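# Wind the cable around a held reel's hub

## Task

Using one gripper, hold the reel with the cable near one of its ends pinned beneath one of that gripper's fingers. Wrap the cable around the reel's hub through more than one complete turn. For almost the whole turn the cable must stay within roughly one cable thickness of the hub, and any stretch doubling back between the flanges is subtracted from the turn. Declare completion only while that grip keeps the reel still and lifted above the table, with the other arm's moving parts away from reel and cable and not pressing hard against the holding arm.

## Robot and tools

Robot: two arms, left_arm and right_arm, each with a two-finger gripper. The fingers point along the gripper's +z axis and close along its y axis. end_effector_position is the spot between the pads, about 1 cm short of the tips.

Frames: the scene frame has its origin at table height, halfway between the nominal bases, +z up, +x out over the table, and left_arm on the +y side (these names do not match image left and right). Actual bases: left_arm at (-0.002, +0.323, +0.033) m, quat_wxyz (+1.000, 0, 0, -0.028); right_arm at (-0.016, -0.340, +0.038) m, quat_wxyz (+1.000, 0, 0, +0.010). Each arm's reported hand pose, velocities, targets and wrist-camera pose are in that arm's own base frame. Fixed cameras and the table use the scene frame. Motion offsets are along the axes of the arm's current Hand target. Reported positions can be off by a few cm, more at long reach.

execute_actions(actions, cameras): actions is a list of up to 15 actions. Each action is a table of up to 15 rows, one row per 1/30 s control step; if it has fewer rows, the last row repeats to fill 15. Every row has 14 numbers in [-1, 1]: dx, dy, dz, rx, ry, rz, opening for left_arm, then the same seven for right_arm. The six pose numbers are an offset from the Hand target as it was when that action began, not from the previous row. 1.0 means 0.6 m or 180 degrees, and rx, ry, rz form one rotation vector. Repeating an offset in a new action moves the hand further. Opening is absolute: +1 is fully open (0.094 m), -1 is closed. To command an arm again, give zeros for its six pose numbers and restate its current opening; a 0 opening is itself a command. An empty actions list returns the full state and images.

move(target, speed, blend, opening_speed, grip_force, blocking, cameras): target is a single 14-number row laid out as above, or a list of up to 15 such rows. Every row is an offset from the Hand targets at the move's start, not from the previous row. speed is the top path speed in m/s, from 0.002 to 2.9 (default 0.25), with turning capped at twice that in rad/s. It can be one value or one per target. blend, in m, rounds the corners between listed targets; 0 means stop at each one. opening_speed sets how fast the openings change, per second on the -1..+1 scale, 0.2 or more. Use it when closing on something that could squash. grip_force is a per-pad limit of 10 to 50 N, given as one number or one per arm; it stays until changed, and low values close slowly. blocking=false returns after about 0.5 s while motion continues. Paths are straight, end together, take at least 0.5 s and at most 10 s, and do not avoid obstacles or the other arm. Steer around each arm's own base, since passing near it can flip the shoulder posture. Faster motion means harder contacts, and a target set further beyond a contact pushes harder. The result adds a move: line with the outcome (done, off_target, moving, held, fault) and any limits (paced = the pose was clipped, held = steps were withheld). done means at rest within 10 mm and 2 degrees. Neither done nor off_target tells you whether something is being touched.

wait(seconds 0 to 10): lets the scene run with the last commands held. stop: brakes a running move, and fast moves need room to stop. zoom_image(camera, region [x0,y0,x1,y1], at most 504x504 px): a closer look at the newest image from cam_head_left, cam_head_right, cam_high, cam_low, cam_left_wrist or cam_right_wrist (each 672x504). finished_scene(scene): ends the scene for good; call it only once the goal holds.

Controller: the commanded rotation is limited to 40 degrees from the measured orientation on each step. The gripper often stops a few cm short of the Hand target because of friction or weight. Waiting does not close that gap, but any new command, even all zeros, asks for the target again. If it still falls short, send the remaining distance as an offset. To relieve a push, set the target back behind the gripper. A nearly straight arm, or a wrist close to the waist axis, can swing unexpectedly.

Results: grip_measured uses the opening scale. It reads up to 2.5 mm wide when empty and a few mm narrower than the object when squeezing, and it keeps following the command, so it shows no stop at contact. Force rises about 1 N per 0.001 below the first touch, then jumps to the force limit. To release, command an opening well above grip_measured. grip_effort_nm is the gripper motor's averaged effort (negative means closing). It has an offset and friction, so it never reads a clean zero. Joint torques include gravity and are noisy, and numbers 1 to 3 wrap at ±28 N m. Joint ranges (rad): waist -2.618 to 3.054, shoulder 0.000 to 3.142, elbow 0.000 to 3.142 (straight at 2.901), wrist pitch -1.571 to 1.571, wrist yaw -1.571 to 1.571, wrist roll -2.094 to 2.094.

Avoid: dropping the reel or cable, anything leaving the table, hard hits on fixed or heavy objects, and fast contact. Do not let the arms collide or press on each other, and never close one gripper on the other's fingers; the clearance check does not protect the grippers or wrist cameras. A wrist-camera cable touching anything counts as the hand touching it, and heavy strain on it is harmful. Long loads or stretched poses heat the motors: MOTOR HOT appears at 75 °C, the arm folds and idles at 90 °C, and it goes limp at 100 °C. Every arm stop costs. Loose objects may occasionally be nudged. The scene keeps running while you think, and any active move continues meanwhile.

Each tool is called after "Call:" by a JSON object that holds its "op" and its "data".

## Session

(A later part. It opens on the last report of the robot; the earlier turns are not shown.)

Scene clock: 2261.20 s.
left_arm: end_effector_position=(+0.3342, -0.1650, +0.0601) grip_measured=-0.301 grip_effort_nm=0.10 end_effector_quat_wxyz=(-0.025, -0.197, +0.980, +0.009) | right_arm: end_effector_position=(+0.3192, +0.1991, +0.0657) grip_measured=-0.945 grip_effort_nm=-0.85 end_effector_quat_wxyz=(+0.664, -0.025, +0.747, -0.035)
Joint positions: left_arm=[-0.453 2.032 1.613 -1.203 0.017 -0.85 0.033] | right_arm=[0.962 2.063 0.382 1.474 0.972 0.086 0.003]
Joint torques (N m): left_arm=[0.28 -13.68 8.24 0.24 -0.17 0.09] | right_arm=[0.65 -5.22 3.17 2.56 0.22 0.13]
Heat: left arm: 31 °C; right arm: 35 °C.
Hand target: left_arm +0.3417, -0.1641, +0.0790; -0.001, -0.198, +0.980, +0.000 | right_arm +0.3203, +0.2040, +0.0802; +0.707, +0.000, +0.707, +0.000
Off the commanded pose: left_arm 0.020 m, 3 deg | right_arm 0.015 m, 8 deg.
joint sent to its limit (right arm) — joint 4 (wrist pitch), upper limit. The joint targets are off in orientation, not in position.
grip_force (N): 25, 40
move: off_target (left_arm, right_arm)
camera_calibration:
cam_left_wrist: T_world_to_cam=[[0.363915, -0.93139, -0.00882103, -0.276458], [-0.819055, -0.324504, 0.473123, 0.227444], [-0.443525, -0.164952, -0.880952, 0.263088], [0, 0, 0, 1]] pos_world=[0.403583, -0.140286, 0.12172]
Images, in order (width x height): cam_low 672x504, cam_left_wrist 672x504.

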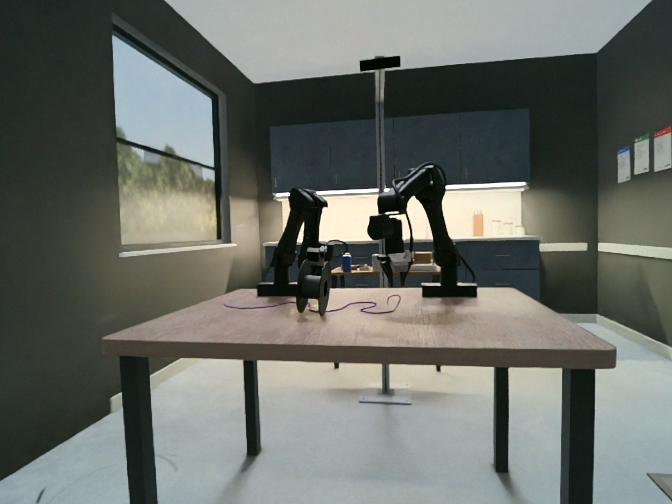

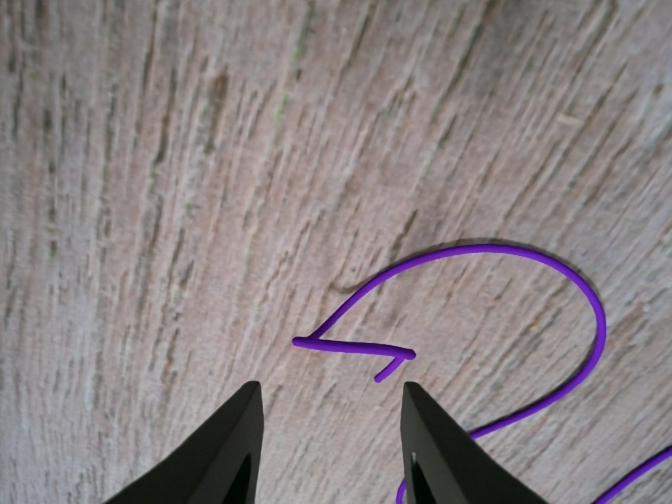

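Call:
{"op": "move", "data": {"target": [0.0547, -0.0347, 0.0483, 0, 0, 0.5, -0.3, 0, 0, 0, 0, 0, 0, -1.0], "speed": 0.2, "cameras": ["cam_left_wrist", "cam_low"]}}

Call:
{"op": "zoom_image", "data": {"camera": "cam_low", "region": [340, 250, 440, 330]}}

Scene clock: 2546.77 s.
left_arm: end_effector_position=(+0.3165, -0.1934, +0.0402) grip_measured=-0.301 grip_effort_nm=0.09 end_effector_quat_wxyz=(-0.020, +0.548, +0.836, -0.004) | right_arm: end_effector_position=(+0.3192, +0.1991, +0.0657) grip_measured=-0.945 grip_effort_nm=-0.85 end_effector_quat_wxyz=(+0.664, -0.025, +0.747, -0.035)
Joint positions: left_arm=[-0.548 2.032 1.533 -1.113 0.006 0.612 0.033] | right_arm=[0.962 2.063 0.382 1.474 0.972 0.086 0.003]
Joint torques (N m): left_arm=[-0.35 -12.98 5.52 0.48 -0.05 0.11] | right_arm=[0.79 -5 3.19 2.59 0.29 0.13]
Heat: left arm: 37 °C; right arm: 43 °C.
Hand target: left_arm +0.3195, -0.1960, +0.0501; +0.000, +0.553, +0.833, +0.000 | right_arm +0.3203, +0.2040, +0.0802; +0.707, +0.000, +0.707, +0.000
Off the commanded pose: left_arm 0.011 m, 2 deg | right_arm 0.015 m, 8 deg.
joint sent to its limit (right arm) — joint 4 (wrist pitch), upper limit. The joint targets are off in orientation, not in position.
grip_force (N): 25, 40
move: off_target (left_arm, right_arm)
camera_calibration:
cam_left_wrist: T_world_to_cam=[[-0.925244, -0.376551, 0.0461774, 0.216497], [-0.315649, 0.83163, 0.456899, 0.278004], [-0.210448, 0.408168, -0.888319, 0.270389], [0, 0, 0, 1]] pos_world=[0.344967, -0.260039, 0.103175]
Images, in order (width x height): cam_low 672x504, cam_left_wrist 672x504.

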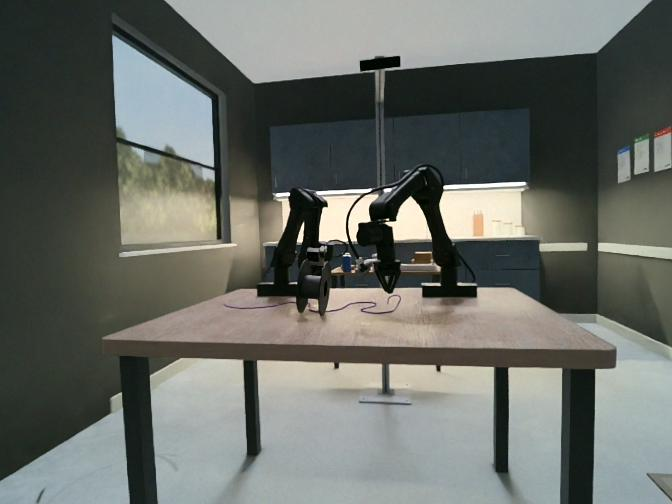

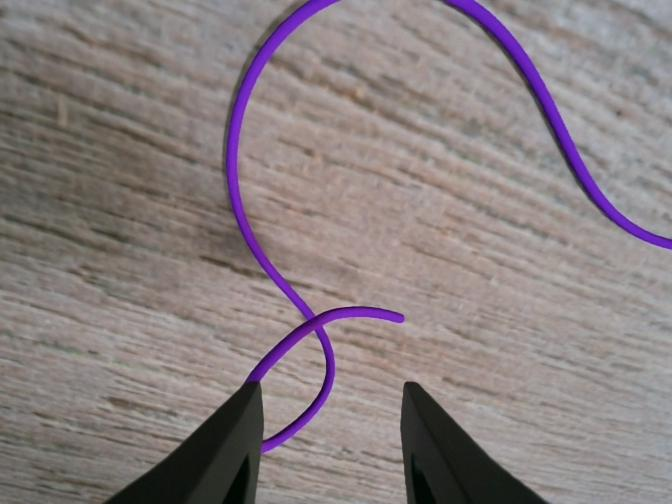

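Scaled by 5.040 from the camera's 672x504 image, which has a finer 960x720 frame.

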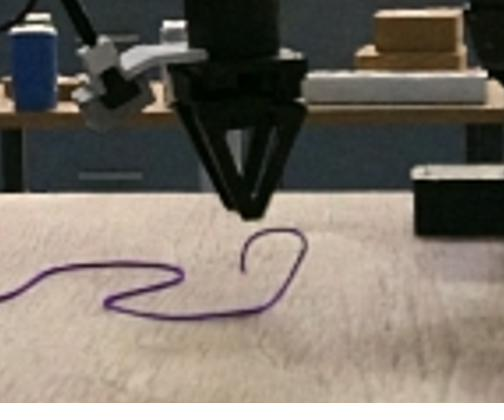

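Call:
{"op": "move", "data": {"target": [[0.0248, 0.0330, 0, 0, 0, 0.248, 0.0, 0, 0, 0, 0, 0, 0, -1.0], [0.0248, 0.0330, 0.0735, 0, 0, 0.248, 0.0, 0, 0, 0, 0, 0, 0, -1.0]], "speed": 0.12, "cameras": ["cam_left_wrist", "cam_low"]}}

Call:
{"op": "zoom_image", "data": {"camera": "cam_low", "region": [340, 250, 440, 330]}}

Scene clock: 2781.30 s.
left_arm: end_effector_position=(+0.3311, -0.1764, +0.0114) grip_measured=-0.002 grip_effort_nm=0.10 end_effector_quat_wxyz=(+0.002, +0.827, +0.562, +0.001) | right_arm: end_effector_position=(+0.3192, +0.1991, +0.0657) grip_measured=-0.945 grip_effort_nm=-0.85 end_effector_quat_wxyz=(+0.664, -0.025, +0.747, -0.035)
Joint positions: left_arm=[-0.492 2.04 1.425 -0.951 0.001 1.456 0.047] | right_arm=[0.962 2.063 0.382 1.474 0.972 0.086 0.003]
Joint torques (N m): left_arm=[0.34 -9.33 5.57 0.53 0.01 0.15] | right_arm=[0.88 -5.11 3.32 2.55 0.28 0.16]
Heat: left arm: 37 °C; right arm: 44 °C.
Hand target: left_arm +0.3319, -0.1747, +0.0059; +0.000, +0.828, +0.560, -0.001 | right_arm +0.3203, +0.2040, +0.0802; +0.707, +0.000, +0.707, +0.000
Off the commanded pose: left_arm 0.006 m, 0 deg | right_arm 0.015 m, 8 deg.
joint sent to its limit (right arm) — joint 4 (wrist pitch), upper limit. The joint targets are off in orientation, not in position.
grip_force (N): 25, 40
move: off_target (right_arm)
camera_calibration:
cam_left_wrist: T_world_to_cam=[[-0.920277, 0.391082, 0.0120638, 0.371893], [0.357828, 0.828754, 0.430263, 0.058516], [0.15827, 0.400278, -0.902623, 0.117609], [0, 0, 0, 1]] pos_world=[0.302692, -0.241012, 0.0764926]
Images, in order (width x height): cam_low 672x504, cam_left_wrist 672x504.

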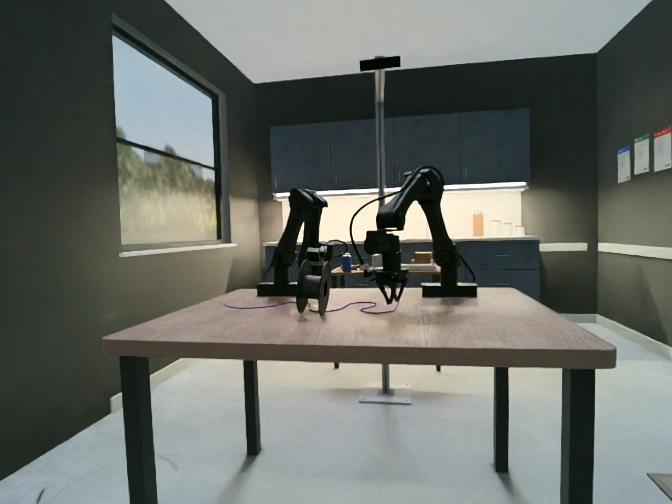

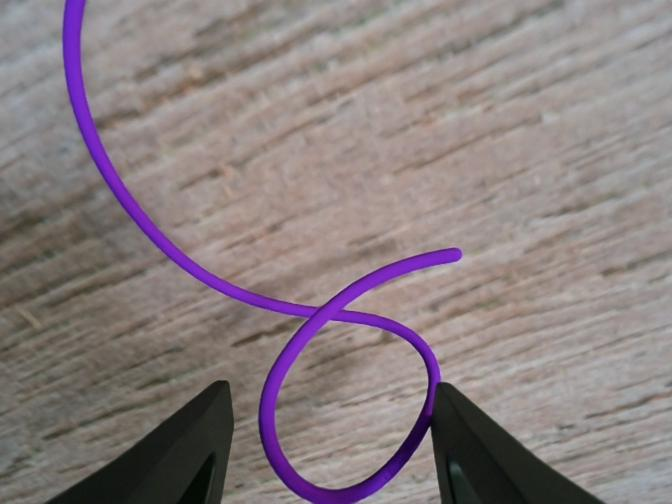

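Scaled by 5.040 from the camera's 672x504 image, which has a finer 960x720 frame.

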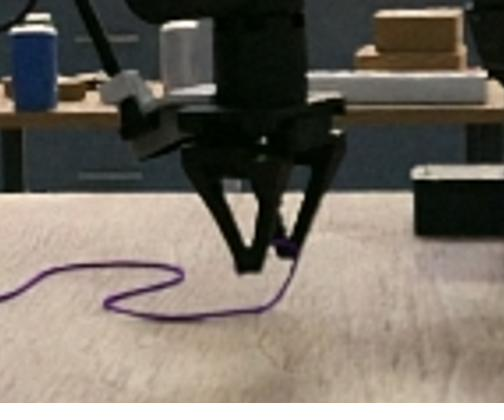

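Call:
{"op": "move", "data": {"target": [[0, 0, -0.06, 0, 0, 0, 0.0, 0, 0, 0, 0, 0, 0, -1.0], [-0.0133, 0.0225, -0.06, 0, 0, 0, 0.0, 0, 0, 0, 0, 0, 0, -1.0], [-0.0133, 0.0225, 0.0, 0, 0, 0, 0.0, 0, 0, 0, 0, 0, 0, -1.0]], "speed": 0.1, "blend": [0.005, 0.005, 0], "cameras": ["cam_left_wrist"]}}

Scene clock: 2808.30 s.
left_arm: end_effector_position=(+0.3420, -0.1846, +0.0092) grip_measured=-0.002 grip_effort_nm=0.09 end_effector_quat_wxyz=(+0.000, +0.827, +0.562, +0.000) | right_arm: end_effector_position=(+0.3192, +0.1991, +0.0657) grip_measured=-0.945 grip_effort_nm=-0.85 end_effector_quat_wxyz=(+0.664, -0.025, +0.747, -0.035)
Joint positions: left_arm=[-0.497 2.095 1.501 -0.976 0.001 1.45 0.047] | right_arm=[0.962 2.063 0.382 1.474 0.972 0.086 0.003]
Joint torques (N m): left_arm=[-0.61 -10.14 5.98 0.49 0.01 0.01] | right_arm=[0.43 -5.15 3.12 2.56 0.29 0.12]
Heat: left arm: 33 °C; right arm: 44 °C.
Hand target: left_arm +0.3414, -0.1871, +0.0059; +0.000, +0.828, +0.560, -0.001 | right_arm +0.3203, +0.2040, +0.0802; +0.707, +0.000, +0.707, +0.000
Off the commanded pose: left_arm 0.004 m, 0 deg | right_arm 0.015 m, 8 deg.
joint sent to its limit (right arm) — joint 4 (wrist pitch), upper limit. The joint targets are off in orientation, not in position.
grip_force (N): 25, 40
move: off_target (right_arm)
camera_calibration:
cam_left_wrist: T_world_to_cam=[[-0.92034, 0.390765, 0.0166221, 0.38507], [0.35931, 0.82794, 0.430596, 0.061638], [0.1545, 0.402267, -0.902392, 0.118841], [0, 0, 0, 1]] pos_world=[0.313888, -0.24931, 0.0742993]
Images, in order (width x height): cam_left_wrist 672x504.

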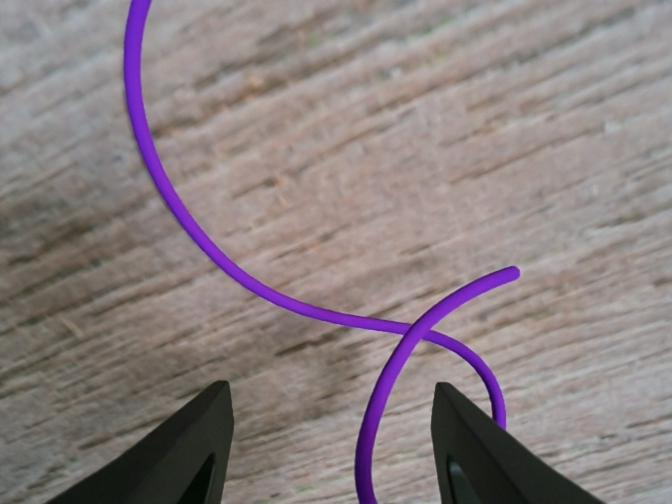

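Call:
{"op": "move", "data": {"target": [0, 0, 0, 0, 0, 0, -0.97, 0, 0, 0, 0, 0, 0, -1.0], "speed": 0.1, "cameras": ["cam_left_wrist"]}}

Scene clock: 2820.97 s.
left_arm: end_effector_position=(+0.3422, -0.1847, +0.0092) grip_measured=-0.936 grip_effort_nm=-0.48 end_effector_quat_wxyz=(+0.001, +0.827, +0.562, +0.000) | right_arm: end_effector_position=(+0.3192, +0.1991, +0.0657) grip_measured=-0.945 grip_effort_nm=-0.84 end_effector_quat_wxyz=(+0.664, -0.025, +0.747, -0.035)
Joint positions: left_arm=[-0.497 2.095 1.501 -0.975 0.001 1.45 0.003] | right_arm=[0.962 2.063 0.382 1.474 0.972 0.086 0.003]
Joint torques (N m): left_arm=[-0.5 -10.36 5.9 0.54 0.02 0.03] | right_arm=[0.66 -5.16 3.23 2.57 0.25 0.12]
Heat: left arm: 33 °C; right arm: 44 °C.
Hand target: left_arm +0.3415, -0.1872, +0.0059; +0.000, +0.828, +0.560, -0.001 | right_arm +0.3203, +0.2040, +0.0802; +0.707, +0.000, +0.707, +0.000
Off the commanded pose: left_arm 0.004 m, 0 deg | right_arm 0.015 m, 8 deg.
joint sent to its limit (right arm) — joint 4 (wrist pitch), upper limit. The joint targets are off in orientation, not in position.
grip_force (N): 25, 40
move: off_target (right_arm)
camera_calibration:
cam_left_wrist: T_world_to_cam=[[-0.920369, 0.39073, 0.0158662, 0.385258], [0.358986, 0.828114, 0.430531, 0.0618353], [0.155082, 0.401943, -0.902436, 0.118604], [0, 0, 0, 1]] pos_world=[0.313988, -0.249411, 0.0742981]
Images, in order (width x height): cam_left_wrist 672x504.

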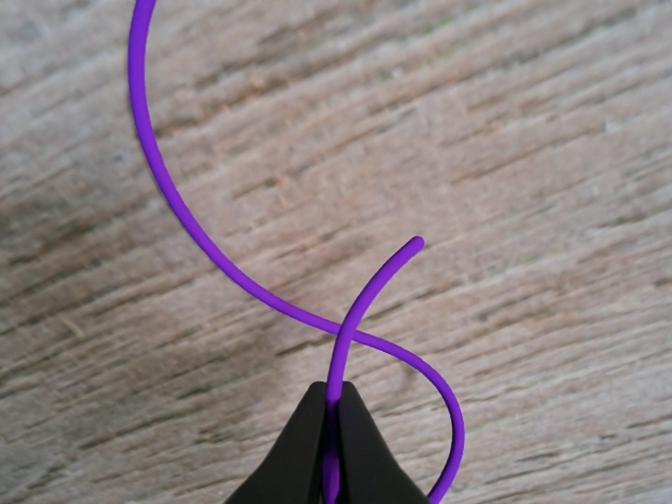

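Call:
{"op": "move", "data": {"target": [[0, 0, -0.2, 0, 0, 0, -0.97, -0.2, 0, 0, 0, 0, 0, -1.0], [0.0163, -0.2605, -0.2235, 0, 0, 0, -0.97, -0.1167, 0.264, 0.105, -0.1039, -0.1039, -0.4919, -1.0]], "speed": 0.2, "blend": [0.03, 0], "cameras": ["cam_left_wrist", "cam_right_wrist", "cam_head_left", "cam_high"]}}

Scene clock: 2917.43 s.
left_arm: end_effector_position=(+0.2055, -0.1214, +0.1359) grip_measured=-0.938 grip_effort_nm=-0.56 end_effector_quat_wxyz=(-0.003, +0.827, +0.562, -0.002) | right_arm: end_effector_position=(+0.3744, +0.3556, +0.1263) grip_measured=-0.945 grip_effort_nm=-0.85 end_effector_quat_wxyz=(-0.562, +0.622, -0.387, +0.385)
Joint positions: left_arm=[-0.537 1.451 1.234 -1.361 0.001 1.411 0.003] | right_arm=[0.931 2.044 0.831 1.13 0.516 -1.574 0.003]
Joint torques (N m): left_arm=[-0.51 -7.05 5.82 0.36 0.01 0.02] | right_arm=[-0.84 -7.65 9.01 2.34 -0.1 0.01]
Heat: left arm: 33 °C; right arm: 44 °C.
Hand target: left_arm +0.2002, -0.1198, +0.1401; +0.000, +0.828, +0.560, -0.001 | right_arm +0.3834, +0.3622, +0.1500; -0.592, +0.592, -0.386, +0.386
Off the commanded pose: left_arm 0.007 m, 0 deg | right_arm 0.027 m, 5 deg.
grip_force (N): 25, 40
move: off_target (right_arm)
camera_calibration:
cam_left_wrist: T_world_to_cam=[[-0.919908, 0.391363, 0.0245705, 0.23156], [0.362899, 0.825916, 0.431471, 0.00275104], [0.148568, 0.40583, -0.901792, 0.230417], [0, 0, 0, 1]] pos_world=[0.177783, -0.186406, 0.200911]
cam_right_wrist: T_world_to_cam=[[0.0397607, 0.0585051, 0.997495, -0.163656], [-0.0319251, -0.9977, 0.0597897, 0.394416], [0.998699, -0.0342224, -0.0378014, -0.268544], [0, 0, 0, 1]] pos_world=[0.287294, 0.393894, 0.129513]
Images, in order (width x height): cam_head_left 672x504, cam_high 672x504, cam_left_wrist 672x504, cam_right_wrist 672x504.

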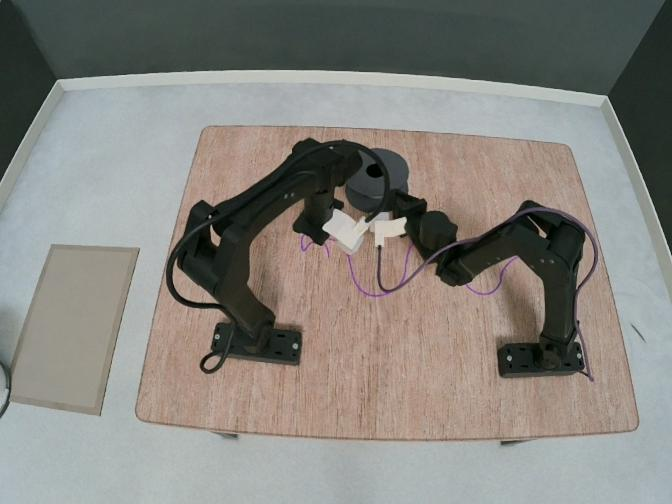

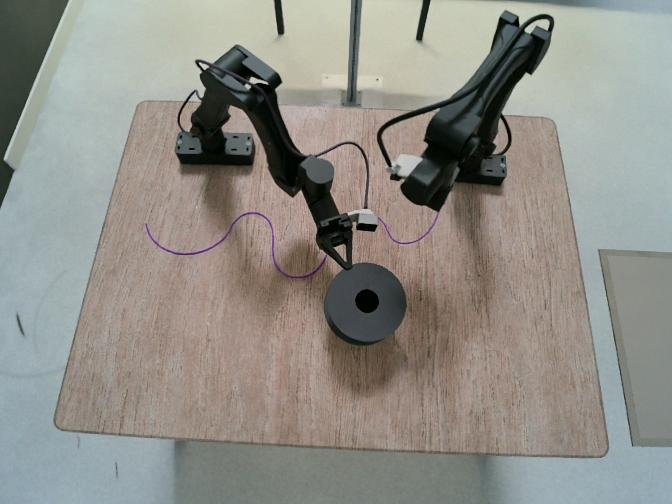

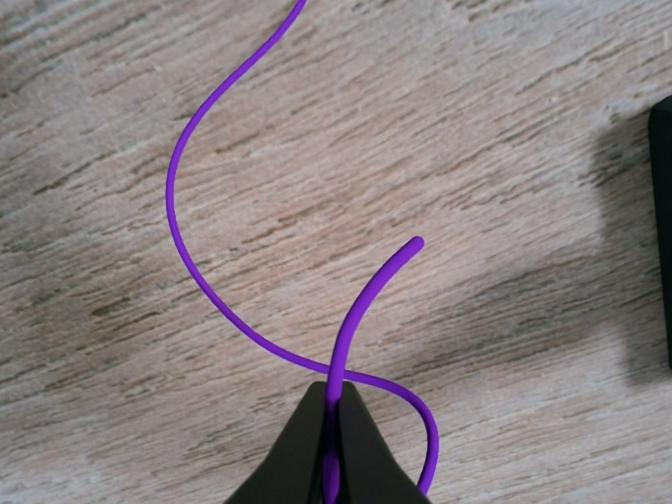

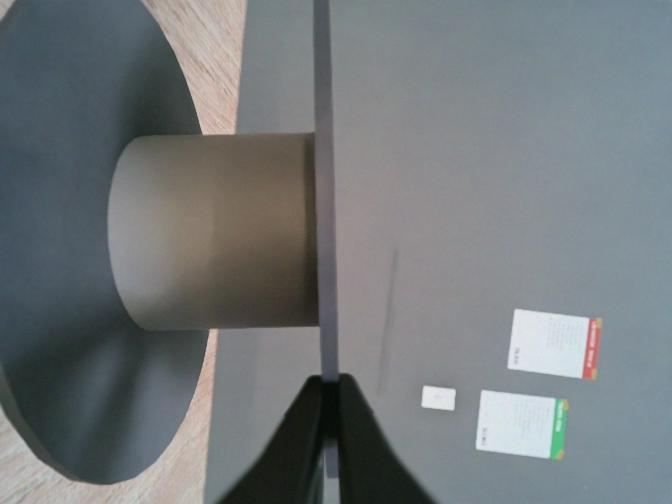

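Call:
{"op": "move", "data": {"target": [0, 0, 0, 0, 0, 0, -0.97, 0, 0.1333, 0, 0.0232, 0, 0.014, -1.0], "speed": 0.1, "cameras": ["cam_low", "cam_right_wrist"]}}

Call:
{"op": "zoom_image", "data": {"camera": "cam_low", "region": [260, 240, 420, 360]}}

Scene clock: 2955.57 s.
left_arm: end_effector_position=(+0.2055, -0.1214, +0.1359) grip_measured=-0.938 grip_effort_nm=-0.56 end_effector_quat_wxyz=(-0.003, +0.827, +0.562, -0.002) | right_arm: end_effector_position=(+0.3780, +0.3605, +0.0502) grip_measured=-0.945 grip_effort_nm=-0.85 end_effector_quat_wxyz=(+0.581, -0.603, +0.389, -0.383)
Joint positions: left_arm=[-0.537 1.451 1.234 -1.361 0.001 1.411 0.003] | right_arm=[0.931 2.39 0.88 1.475 0.516 -1.564 0.003]
Joint torques (N m): left_arm=[-0.44 -7.17 5.74 0.27 0 0.06] | right_arm=[-0.72 -7.82 5.41 2.75 -0.03 0.12]
Heat: left arm: 29 °C; right arm: 45 °C.
Hand target: left_arm +0.2002, -0.1198, +0.1401; +0.000, +0.828, +0.560, -0.001 | right_arm +0.3834, +0.3623, +0.0703; +0.622, -0.561, +0.385, -0.387
Off the commanded pose: left_arm 0.007 m, 0 deg | right_arm 0.021 m, 7 deg.
joint sent to its limit (right arm) — joint 4 (wrist pitch), upper limit. The joint targets still meet the commanded pose.
grip_force (N): 25, 40
move: off_target (right_arm)
camera_calibration:
cam_right_wrist: T_world_to_cam=[[0.015081, 0.0102692, 0.999834, -0.0615662], [-0.0329555, -0.999399, 0.0107619, 0.407479], [0.999343, -0.0331123, -0.0147335, -0.276723], [0, 0, 0, 1]] pos_world=[0.290898, 0.398703, 0.0530937]
Images, in order (width x height): cam_low 672x504, cam_right_wrist 672x504.

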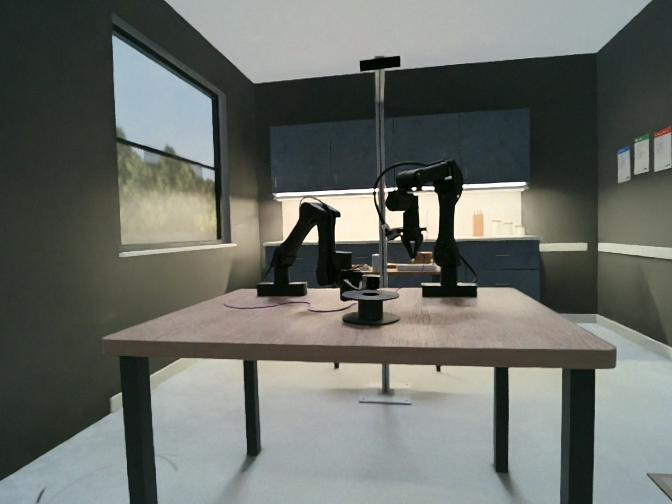

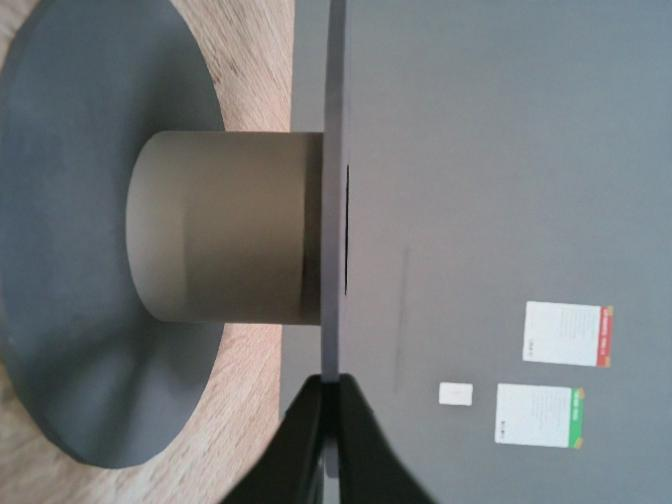

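Scaled by 3.150 from the camera's 672x504 image, which has a finer 960x720 frame.

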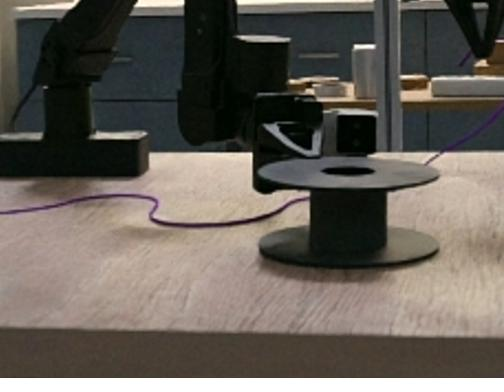

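Call:
{"op": "move", "data": {"target": [-0.1118, 0.3192, -0.05, 0, 0, -0.452, -0.97, 0, 0, 0, 0, 0, 0, 0.0], "speed": 0.2, "opening_speed": 0.8, "cameras": ["cam_left_wrist", "cam_right_wrist", "cam_head_left", "cam_high", "cam_low"]}}

Scene clock: 3043.03 s.
left_arm: end_effector_position=(+0.3507, -0.2492, +0.1691) grip_measured=-0.938 grip_effort_nm=-0.56 end_effector_quat_wxyz=(+0.045, +0.264, +0.963, -0.017) | right_arm: end_effector_position=(+0.3779, +0.3604, +0.0491) grip_measured=-0.002 grip_effort_nm=0.11 end_effector_quat_wxyz=(+0.581, -0.604, +0.389, -0.383)
Joint positions: left_arm=[-0.62 2.165 2.252 -1.563 0.001 -0.085 0.003] | right_arm=[0.931 2.392 0.88 1.475 0.516 -1.564 0.047]
Joint torques (N m): left_arm=[-0.47 -10.39 8.62 0.54 0.01 -0.01] | right_arm=[-0.51 -7.95 5.56 2.72 -0.03 0.09]
Heat: left arm: 28 °C; right arm: 46 °C.
Hand target: left_arm +0.3531, -0.2533, +0.1699; -0.001, +0.263, +0.965, +0.000 | right_arm +0.3834, +0.3623, +0.0703; +0.622, -0.561, +0.385, -0.387
Off the commanded pose: left_arm 0.005 m, 6 deg | right_arm 0.022 m, 7 deg.
joint sent to its limit (left arm) — joint 4 (wrist pitch), lower limit. The joint targets are off in orientation, not in position.
joint sent to its limit (right arm) — joint 4 (wrist pitch), upper limit. The joint targets still meet the commanded pose.
grip_force (N): 25, 40
move: off_target (left_arm, right_arm)
camera_calibration:
cam_left_wrist: T_world_to_cam=[[-0.532136, -0.846331, 0.0235539, -0.030018], [-0.790653, 0.506694, 0.343699, 0.381133], [-0.302818, 0.164272, -0.938784, 0.394972], [0, 0, 0, 1]] pos_world=[0.404974, -0.283405, 0.240505]
cam_right_wrist: T_world_to_cam=[[0.016441, 0.0121267, 0.999791, -0.061598], [-0.0329871, -0.999376, 0.0126642, 0.407288], [0.999321, -0.0331884, -0.0160307, -0.276538], [0, 0, 0, 1]] pos_world=[0.290798, 0.398603, 0.0519941]
Images, in order (width x height): cam_head_left 672x504, cam_high 672x504, cam_low 672x504, cam_left_wrist 672x504, cam_right_wrist 672x504.

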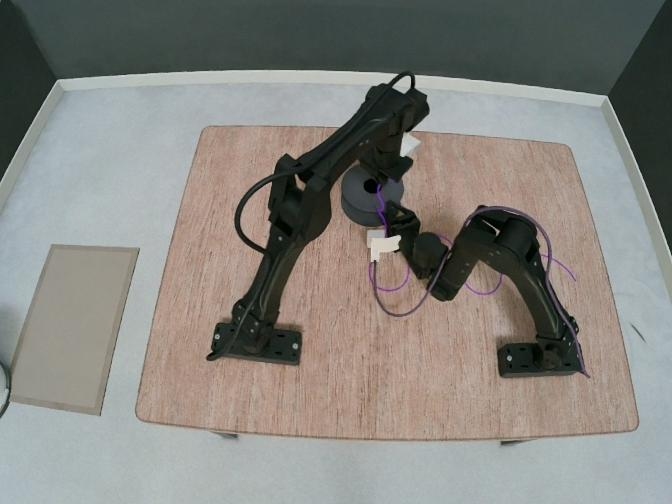

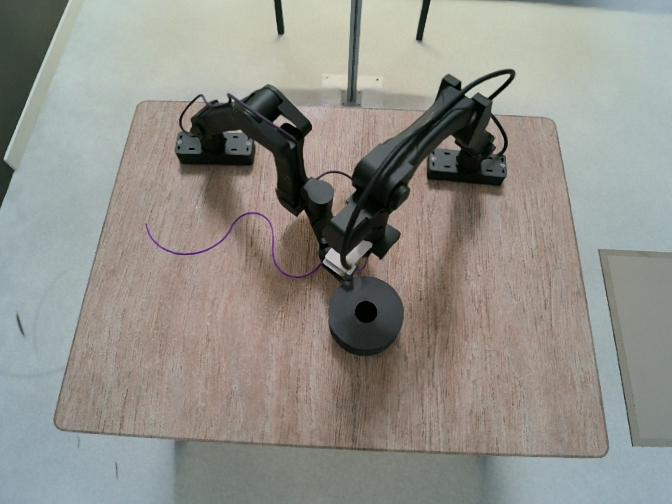

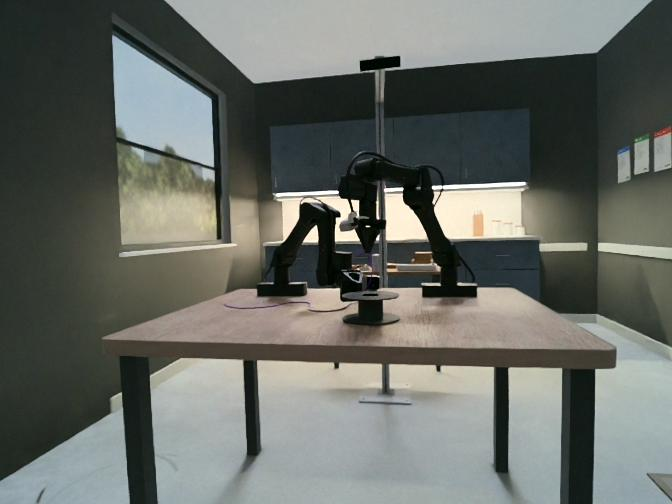

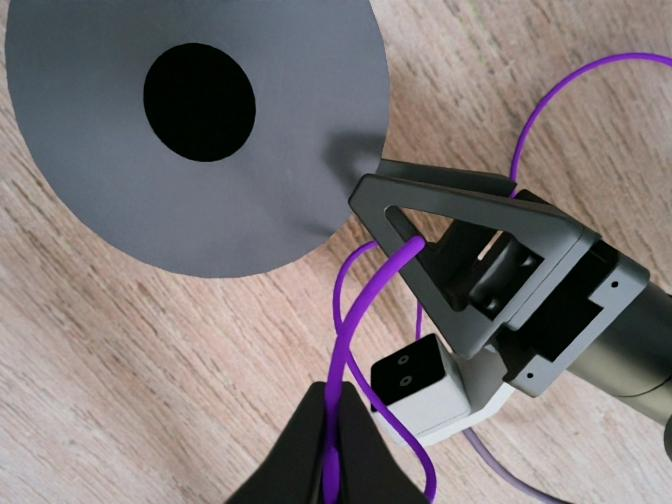

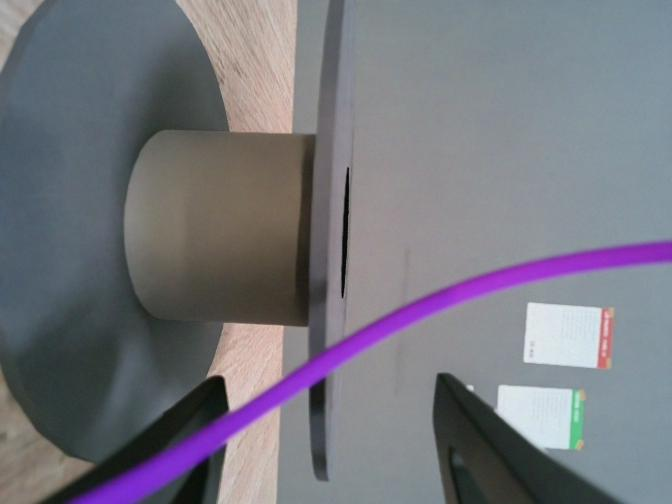

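Call:
{"op": "move", "data": {"target": [[0.055, 0.022, 0, 0, 0, 0, -0.97, 0, 0, 0.02, 0, 0, 0, 0.0], [0.055, 0.022, 0.2, 0, 0, 0, -0.97, 0, 0, 0.02, 0, 0, 0, 0.0]], "speed": 0.12, "blend": [0.01, 0], "cameras": ["cam_left_wrist", "cam_right_wrist", "cam_low"]}}

Call:
{"op": "zoom_image", "data": {"camera": "cam_low", "region": [280, 220, 440, 340]}}

Scene clock: 3161.50 s.
left_arm: end_effector_position=(+0.3269, -0.2238, +0.0381) grip_measured=-0.938 grip_effort_nm=-0.56 end_effector_quat_wxyz=(-0.021, +0.262, +0.965, +0.007) | right_arm: end_effector_position=(+0.3890, +0.3645, +0.0511) grip_measured=-0.002 grip_effort_nm=0.11 end_effector_quat_wxyz=(+0.587, -0.596, +0.388, -0.386)
Joint positions: left_arm=[-0.602 2.134 1.68 -1.161 0.001 -0.072 0.003] | right_arm=[0.915 2.418 0.929 1.475 0.502 -1.57 0.047]
Joint torques (N m): left_arm=[0.24 -14.41 5.42 0.46 0.01 0.07] | right_arm=[-0.7 -7.83 5.81 2.72 -0.15 0.06]
Heat: left arm: 30 °C; right arm: 47 °C.
Hand target: left_arm +0.3312, -0.2252, +0.0499; -0.001, +0.263, +0.965, +0.000 | right_arm +0.3943, +0.3671, +0.0710; +0.622, -0.562, +0.385, -0.387
Off the commanded pose: left_arm 0.013 m, 2 deg | right_arm 0.021 m, 6 deg.
grip_force (N): 25, 40
move: off_target (left_arm, right_arm)
camera_calibration:
cam_left_wrist: T_world_to_cam=[[-0.52633, -0.850133, 0.0158477, -0.0204216], [-0.746252, 0.470788, 0.470602, 0.367144], [-0.407535, 0.235865, -0.882203, 0.308779], [0, 0, 0, 1]] pos_world=[0.389072, -0.263038, 0.0999505]
cam_right_wrist: T_world_to_cam=[[0.00041717, -0.00077171, 1, -0.0529098], [-0.0355473, -0.999368, -0.000756393, 0.413421], [0.999368, -0.0355469, -0.000444339, -0.287363], [0, 0, 0, 1]] pos_world=[0.3019, 0.402904, 0.0530948]
Images, in order (width x height): cam_low 672x504, cam_left_wrist 672x504, cam_right_wrist 672x504.

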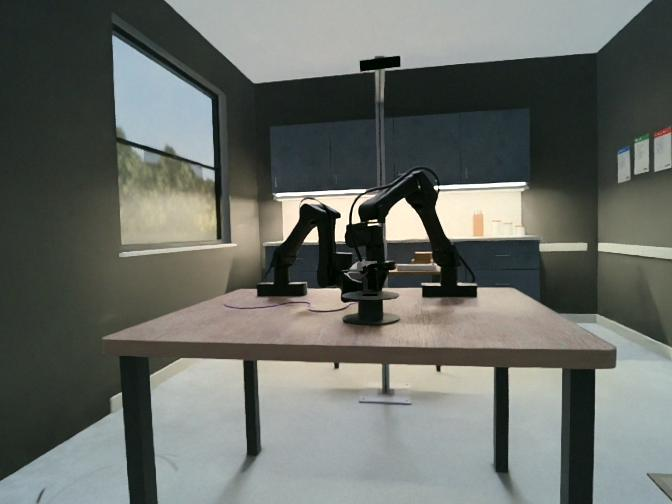

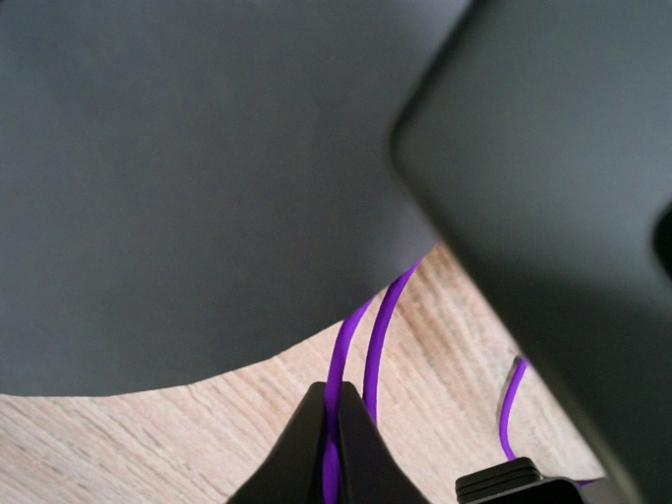

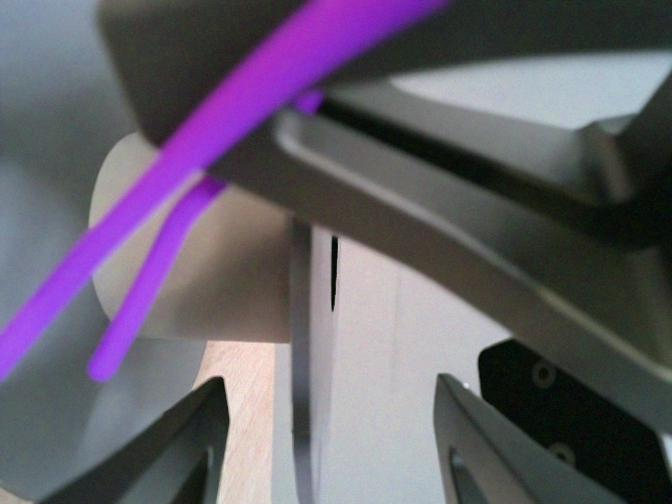

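Scaled by 3.150 from the camera's 672x504 image, which has a finer 960x720 frame.

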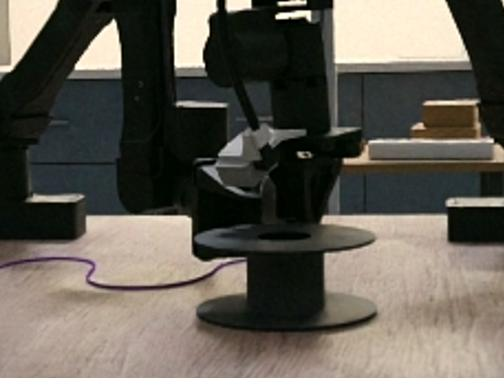

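Call:
{"op": "execute_actions", "data": {"actions": [], "cameras": ["cam_right_wrist", "cam_left_wrist", "cam_high"]}}

Scene clock: 3273.97 s.
left_arm: end_effector_position=(+0.3270, -0.2238, +0.0381) grip_measured=-0.938 grip_effort_nm=-0.56 end_effector_quat_wxyz=(-0.021, +0.262, +0.965, +0.007) | right_arm: end_effector_position=(+0.3890, +0.3645, +0.0511) grip_measured=-0.002 grip_effort_nm=0.11 end_effector_quat_wxyz=(+0.587, -0.596, +0.388, -0.386)
Joint positions: left_arm=[-0.602 2.134 1.68 -1.161 0.001 -0.072 0.003] | right_arm=[0.915 2.418 0.929 1.475 0.502 -1.57 0.047]
Joint velocities: within noise
Joint torques (N m): left_arm=[0.2 -14.45 5.61 0.49 0 0.05] | right_arm=[-0.68 -7.91 5.93 2.71 -0.1 0.07]
Heat: left arm: 37 °C; right arm: 47 °C.
Hand target: left_arm +0.3312, -0.2252, +0.0499; -0.001, +0.263, +0.965, +0.000 | right_arm +0.3943, +0.3671, +0.0710; +0.622, -0.562, +0.385, -0.387
Tool commands: left_gripper/opening=-0.97 right_gripper/opening=+0.0
Off the commanded pose: left_arm 0.013 m, 2 deg | right_arm 0.021 m, 6 deg.
grip_force (N): 25, 40
camera_calibration:
cam_left_wrist: T_world_to_cam=[[-0.526354, -0.850117, 0.0158728, -0.020412], [-0.7464, 0.470917, 0.470238, 0.367225], [-0.407232, 0.235665, -0.882397, 0.308715], [0, 0, 0, 1]] pos_world=[0.389072, -0.263039, 0.10005]
cam_right_wrist: T_world_to_cam=[[0.00041717, -0.00077171, 1, -0.0529098], [-0.0355473, -0.999368, -0.000756393, 0.413421], [0.999368, -0.0355469, -0.000444339, -0.287363], [0, 0, 0, 1]] pos_world=[0.3019, 0.402904, 0.0530948]
Images, in order (width x height): cam_high 672x504, cam_left_wrist 672x504, cam_right_wrist 672x504.

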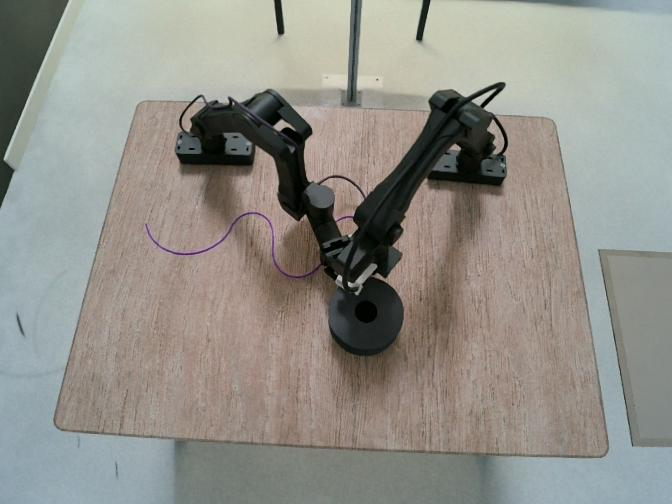

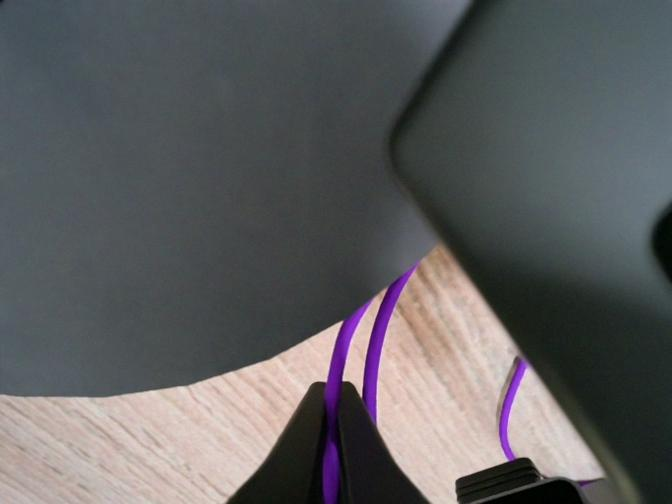

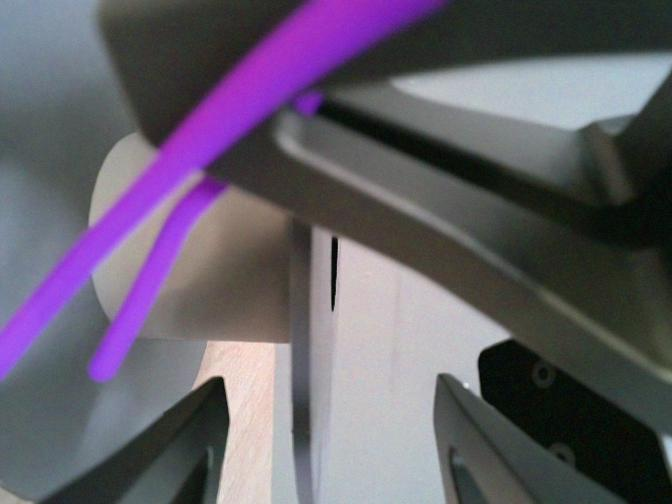

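Call:
{"op": "move", "data": {"target": [0, 0, -0.0367, 0, 0, 0, -0.97, 0, 0, 0, 0, 0, 0, 0.0], "speed": 0.06, "cameras": ["cam_right_wrist", "cam_left_wrist"]}}

Scene clock: 3363.60 s.
left_arm: end_effector_position=(+0.3236, -0.2215, +0.0486) grip_measured=-0.938 grip_effort_nm=-0.56 end_effector_quat_wxyz=(-0.030, +0.262, +0.965, +0.010) | right_arm: end_effector_position=(+0.3889, +0.3646, +0.0511) grip_measured=-0.002 grip_effort_nm=0.11 end_effector_quat_wxyz=(+0.587, -0.597, +0.387, -0.386)
Joint positions: left_arm=[-0.602 2.128 1.713 -1.218 0.001 -0.072 0.003] | right_arm=[0.915 2.418 0.929 1.475 0.502 -1.57 0.047]
Joint torques (N m): left_arm=[0.25 -15.06 8.4 0.2 -0.03 0.1] | right_arm=[-0.7 -7.98 5.65 2.73 -0.18 0.06]
Heat: left arm: 38 °C; right arm: 47 °C.
Hand target: left_arm +0.3312, -0.2252, +0.0720; -0.001, +0.263, +0.965, +0.000 | right_arm +0.3943, +0.3672, +0.0710; +0.622, -0.562, +0.385, -0.387
Off the commanded pose: left_arm 0.025 m, 4 deg | right_arm 0.021 m, 6 deg.
grip_force (N): 25, 40
move: off_target (left_arm, right_arm)
camera_calibration:
cam_left_wrist: T_world_to_cam=[[-0.526098, -0.850293, 0.014908, -0.020499], [-0.738907, 0.465718, 0.486954, 0.354296], [-0.420997, 0.24517, -0.8733, 0.322216], [0, 0, 0, 1]] pos_world=[0.386659, -0.26143, 0.109171]
cam_right_wrist: T_world_to_cam=[[0.000416752, -0.00077143, 1, -0.0529097], [-0.0348447, -0.999392, -0.00075644, 0.413216], [0.999393, -0.0348443, -0.000443379, -0.287554], [0, 0, 0, 1]] pos_world=[0.3018, 0.402904, 0.0530948]
Images, in order (width x height): cam_left_wrist 672x504, cam_right_wrist 672x504.

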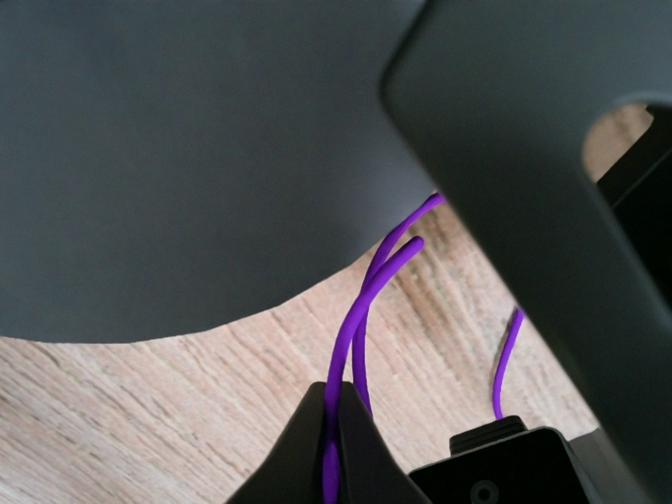

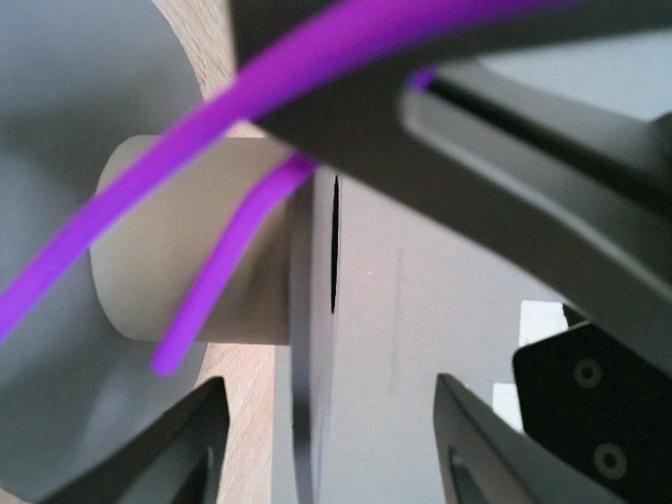

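Call:
{"op": "move", "data": {"target": [0, 0, -0.058, 0, 0, 0, -0.97, 0, 0, 0, 0, 0, 0, 0.0], "speed": 0.1, "cameras": ["cam_right_wrist", "cam_left_wrist"]}}

Scene clock: 3670.57 s.
left_arm: end_effector_position=(+0.3260, -0.2231, +0.0853) grip_measured=-0.938 grip_effort_nm=-0.56 end_effector_quat_wxyz=(-0.027, +0.262, +0.965, +0.009) | right_arm: end_effector_position=(+0.3889, +0.3646, +0.0511) grip_measured=-0.002 grip_effort_nm=0.11 end_effector_quat_wxyz=(+0.587, -0.597, +0.387, -0.386)
Joint positions: left_arm=[-0.602 2.119 1.844 -1.354 0.001 -0.072 0.003] | right_arm=[0.915 2.418 0.929 1.475 0.502 -1.57 0.047]
Joint torques (N m): left_arm=[0.24 -14.69 8.34 0.26 0 0.08] | right_arm=[-0.81 -7.8 5.89 2.72 -0.11 0.08]
Heat: left arm: 40 °C; right arm: 47 °C.
Hand target: left_arm +0.3312, -0.2251, +0.1068; -0.001, +0.263, +0.965, +0.000 | right_arm +0.3943, +0.3672, +0.0710; +0.622, -0.562, +0.385, -0.387
Off the commanded pose: left_arm 0.022 m, 3 deg | right_arm 0.021 m, 6 deg.
grip_force (N): 25, 40
move: off_target (left_arm, right_arm)
camera_calibration:
cam_left_wrist: T_world_to_cam=[[-0.52617, -0.850244, 0.0151873, -0.0211362], [-0.74104, 0.467203, 0.482266, 0.340394], [-0.41714, 0.242499, -0.875893, 0.35393], [0, 0, 0, 1]] pos_world=[0.388762, -0.262832, 0.146165]
cam_right_wrist: T_world_to_cam=[[0.000416752, -0.00077143, 1, -0.0529097], [-0.0348447, -0.999392, -0.00075644, 0.413216], [0.999393, -0.0348443, -0.000443379, -0.287554], [0, 0, 0, 1]] pos_world=[0.3018, 0.402904, 0.0530948]
Images, in order (width x height): cam_left_wrist 672x504, cam_right_wrist 672x504.

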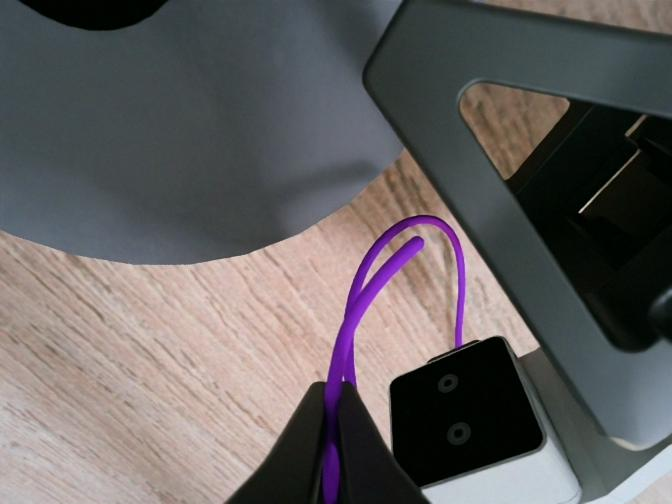

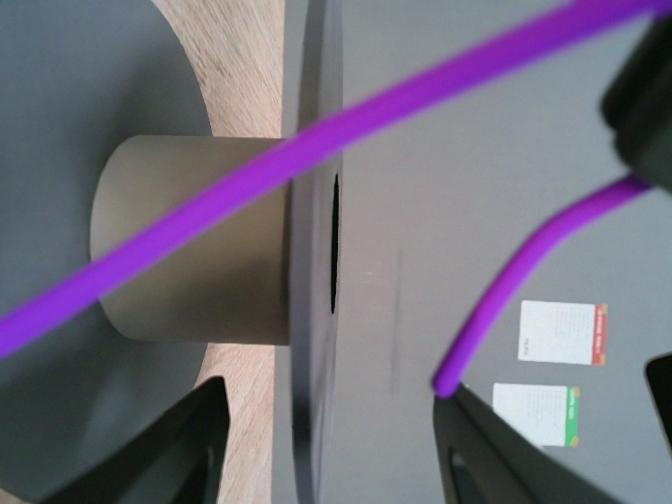

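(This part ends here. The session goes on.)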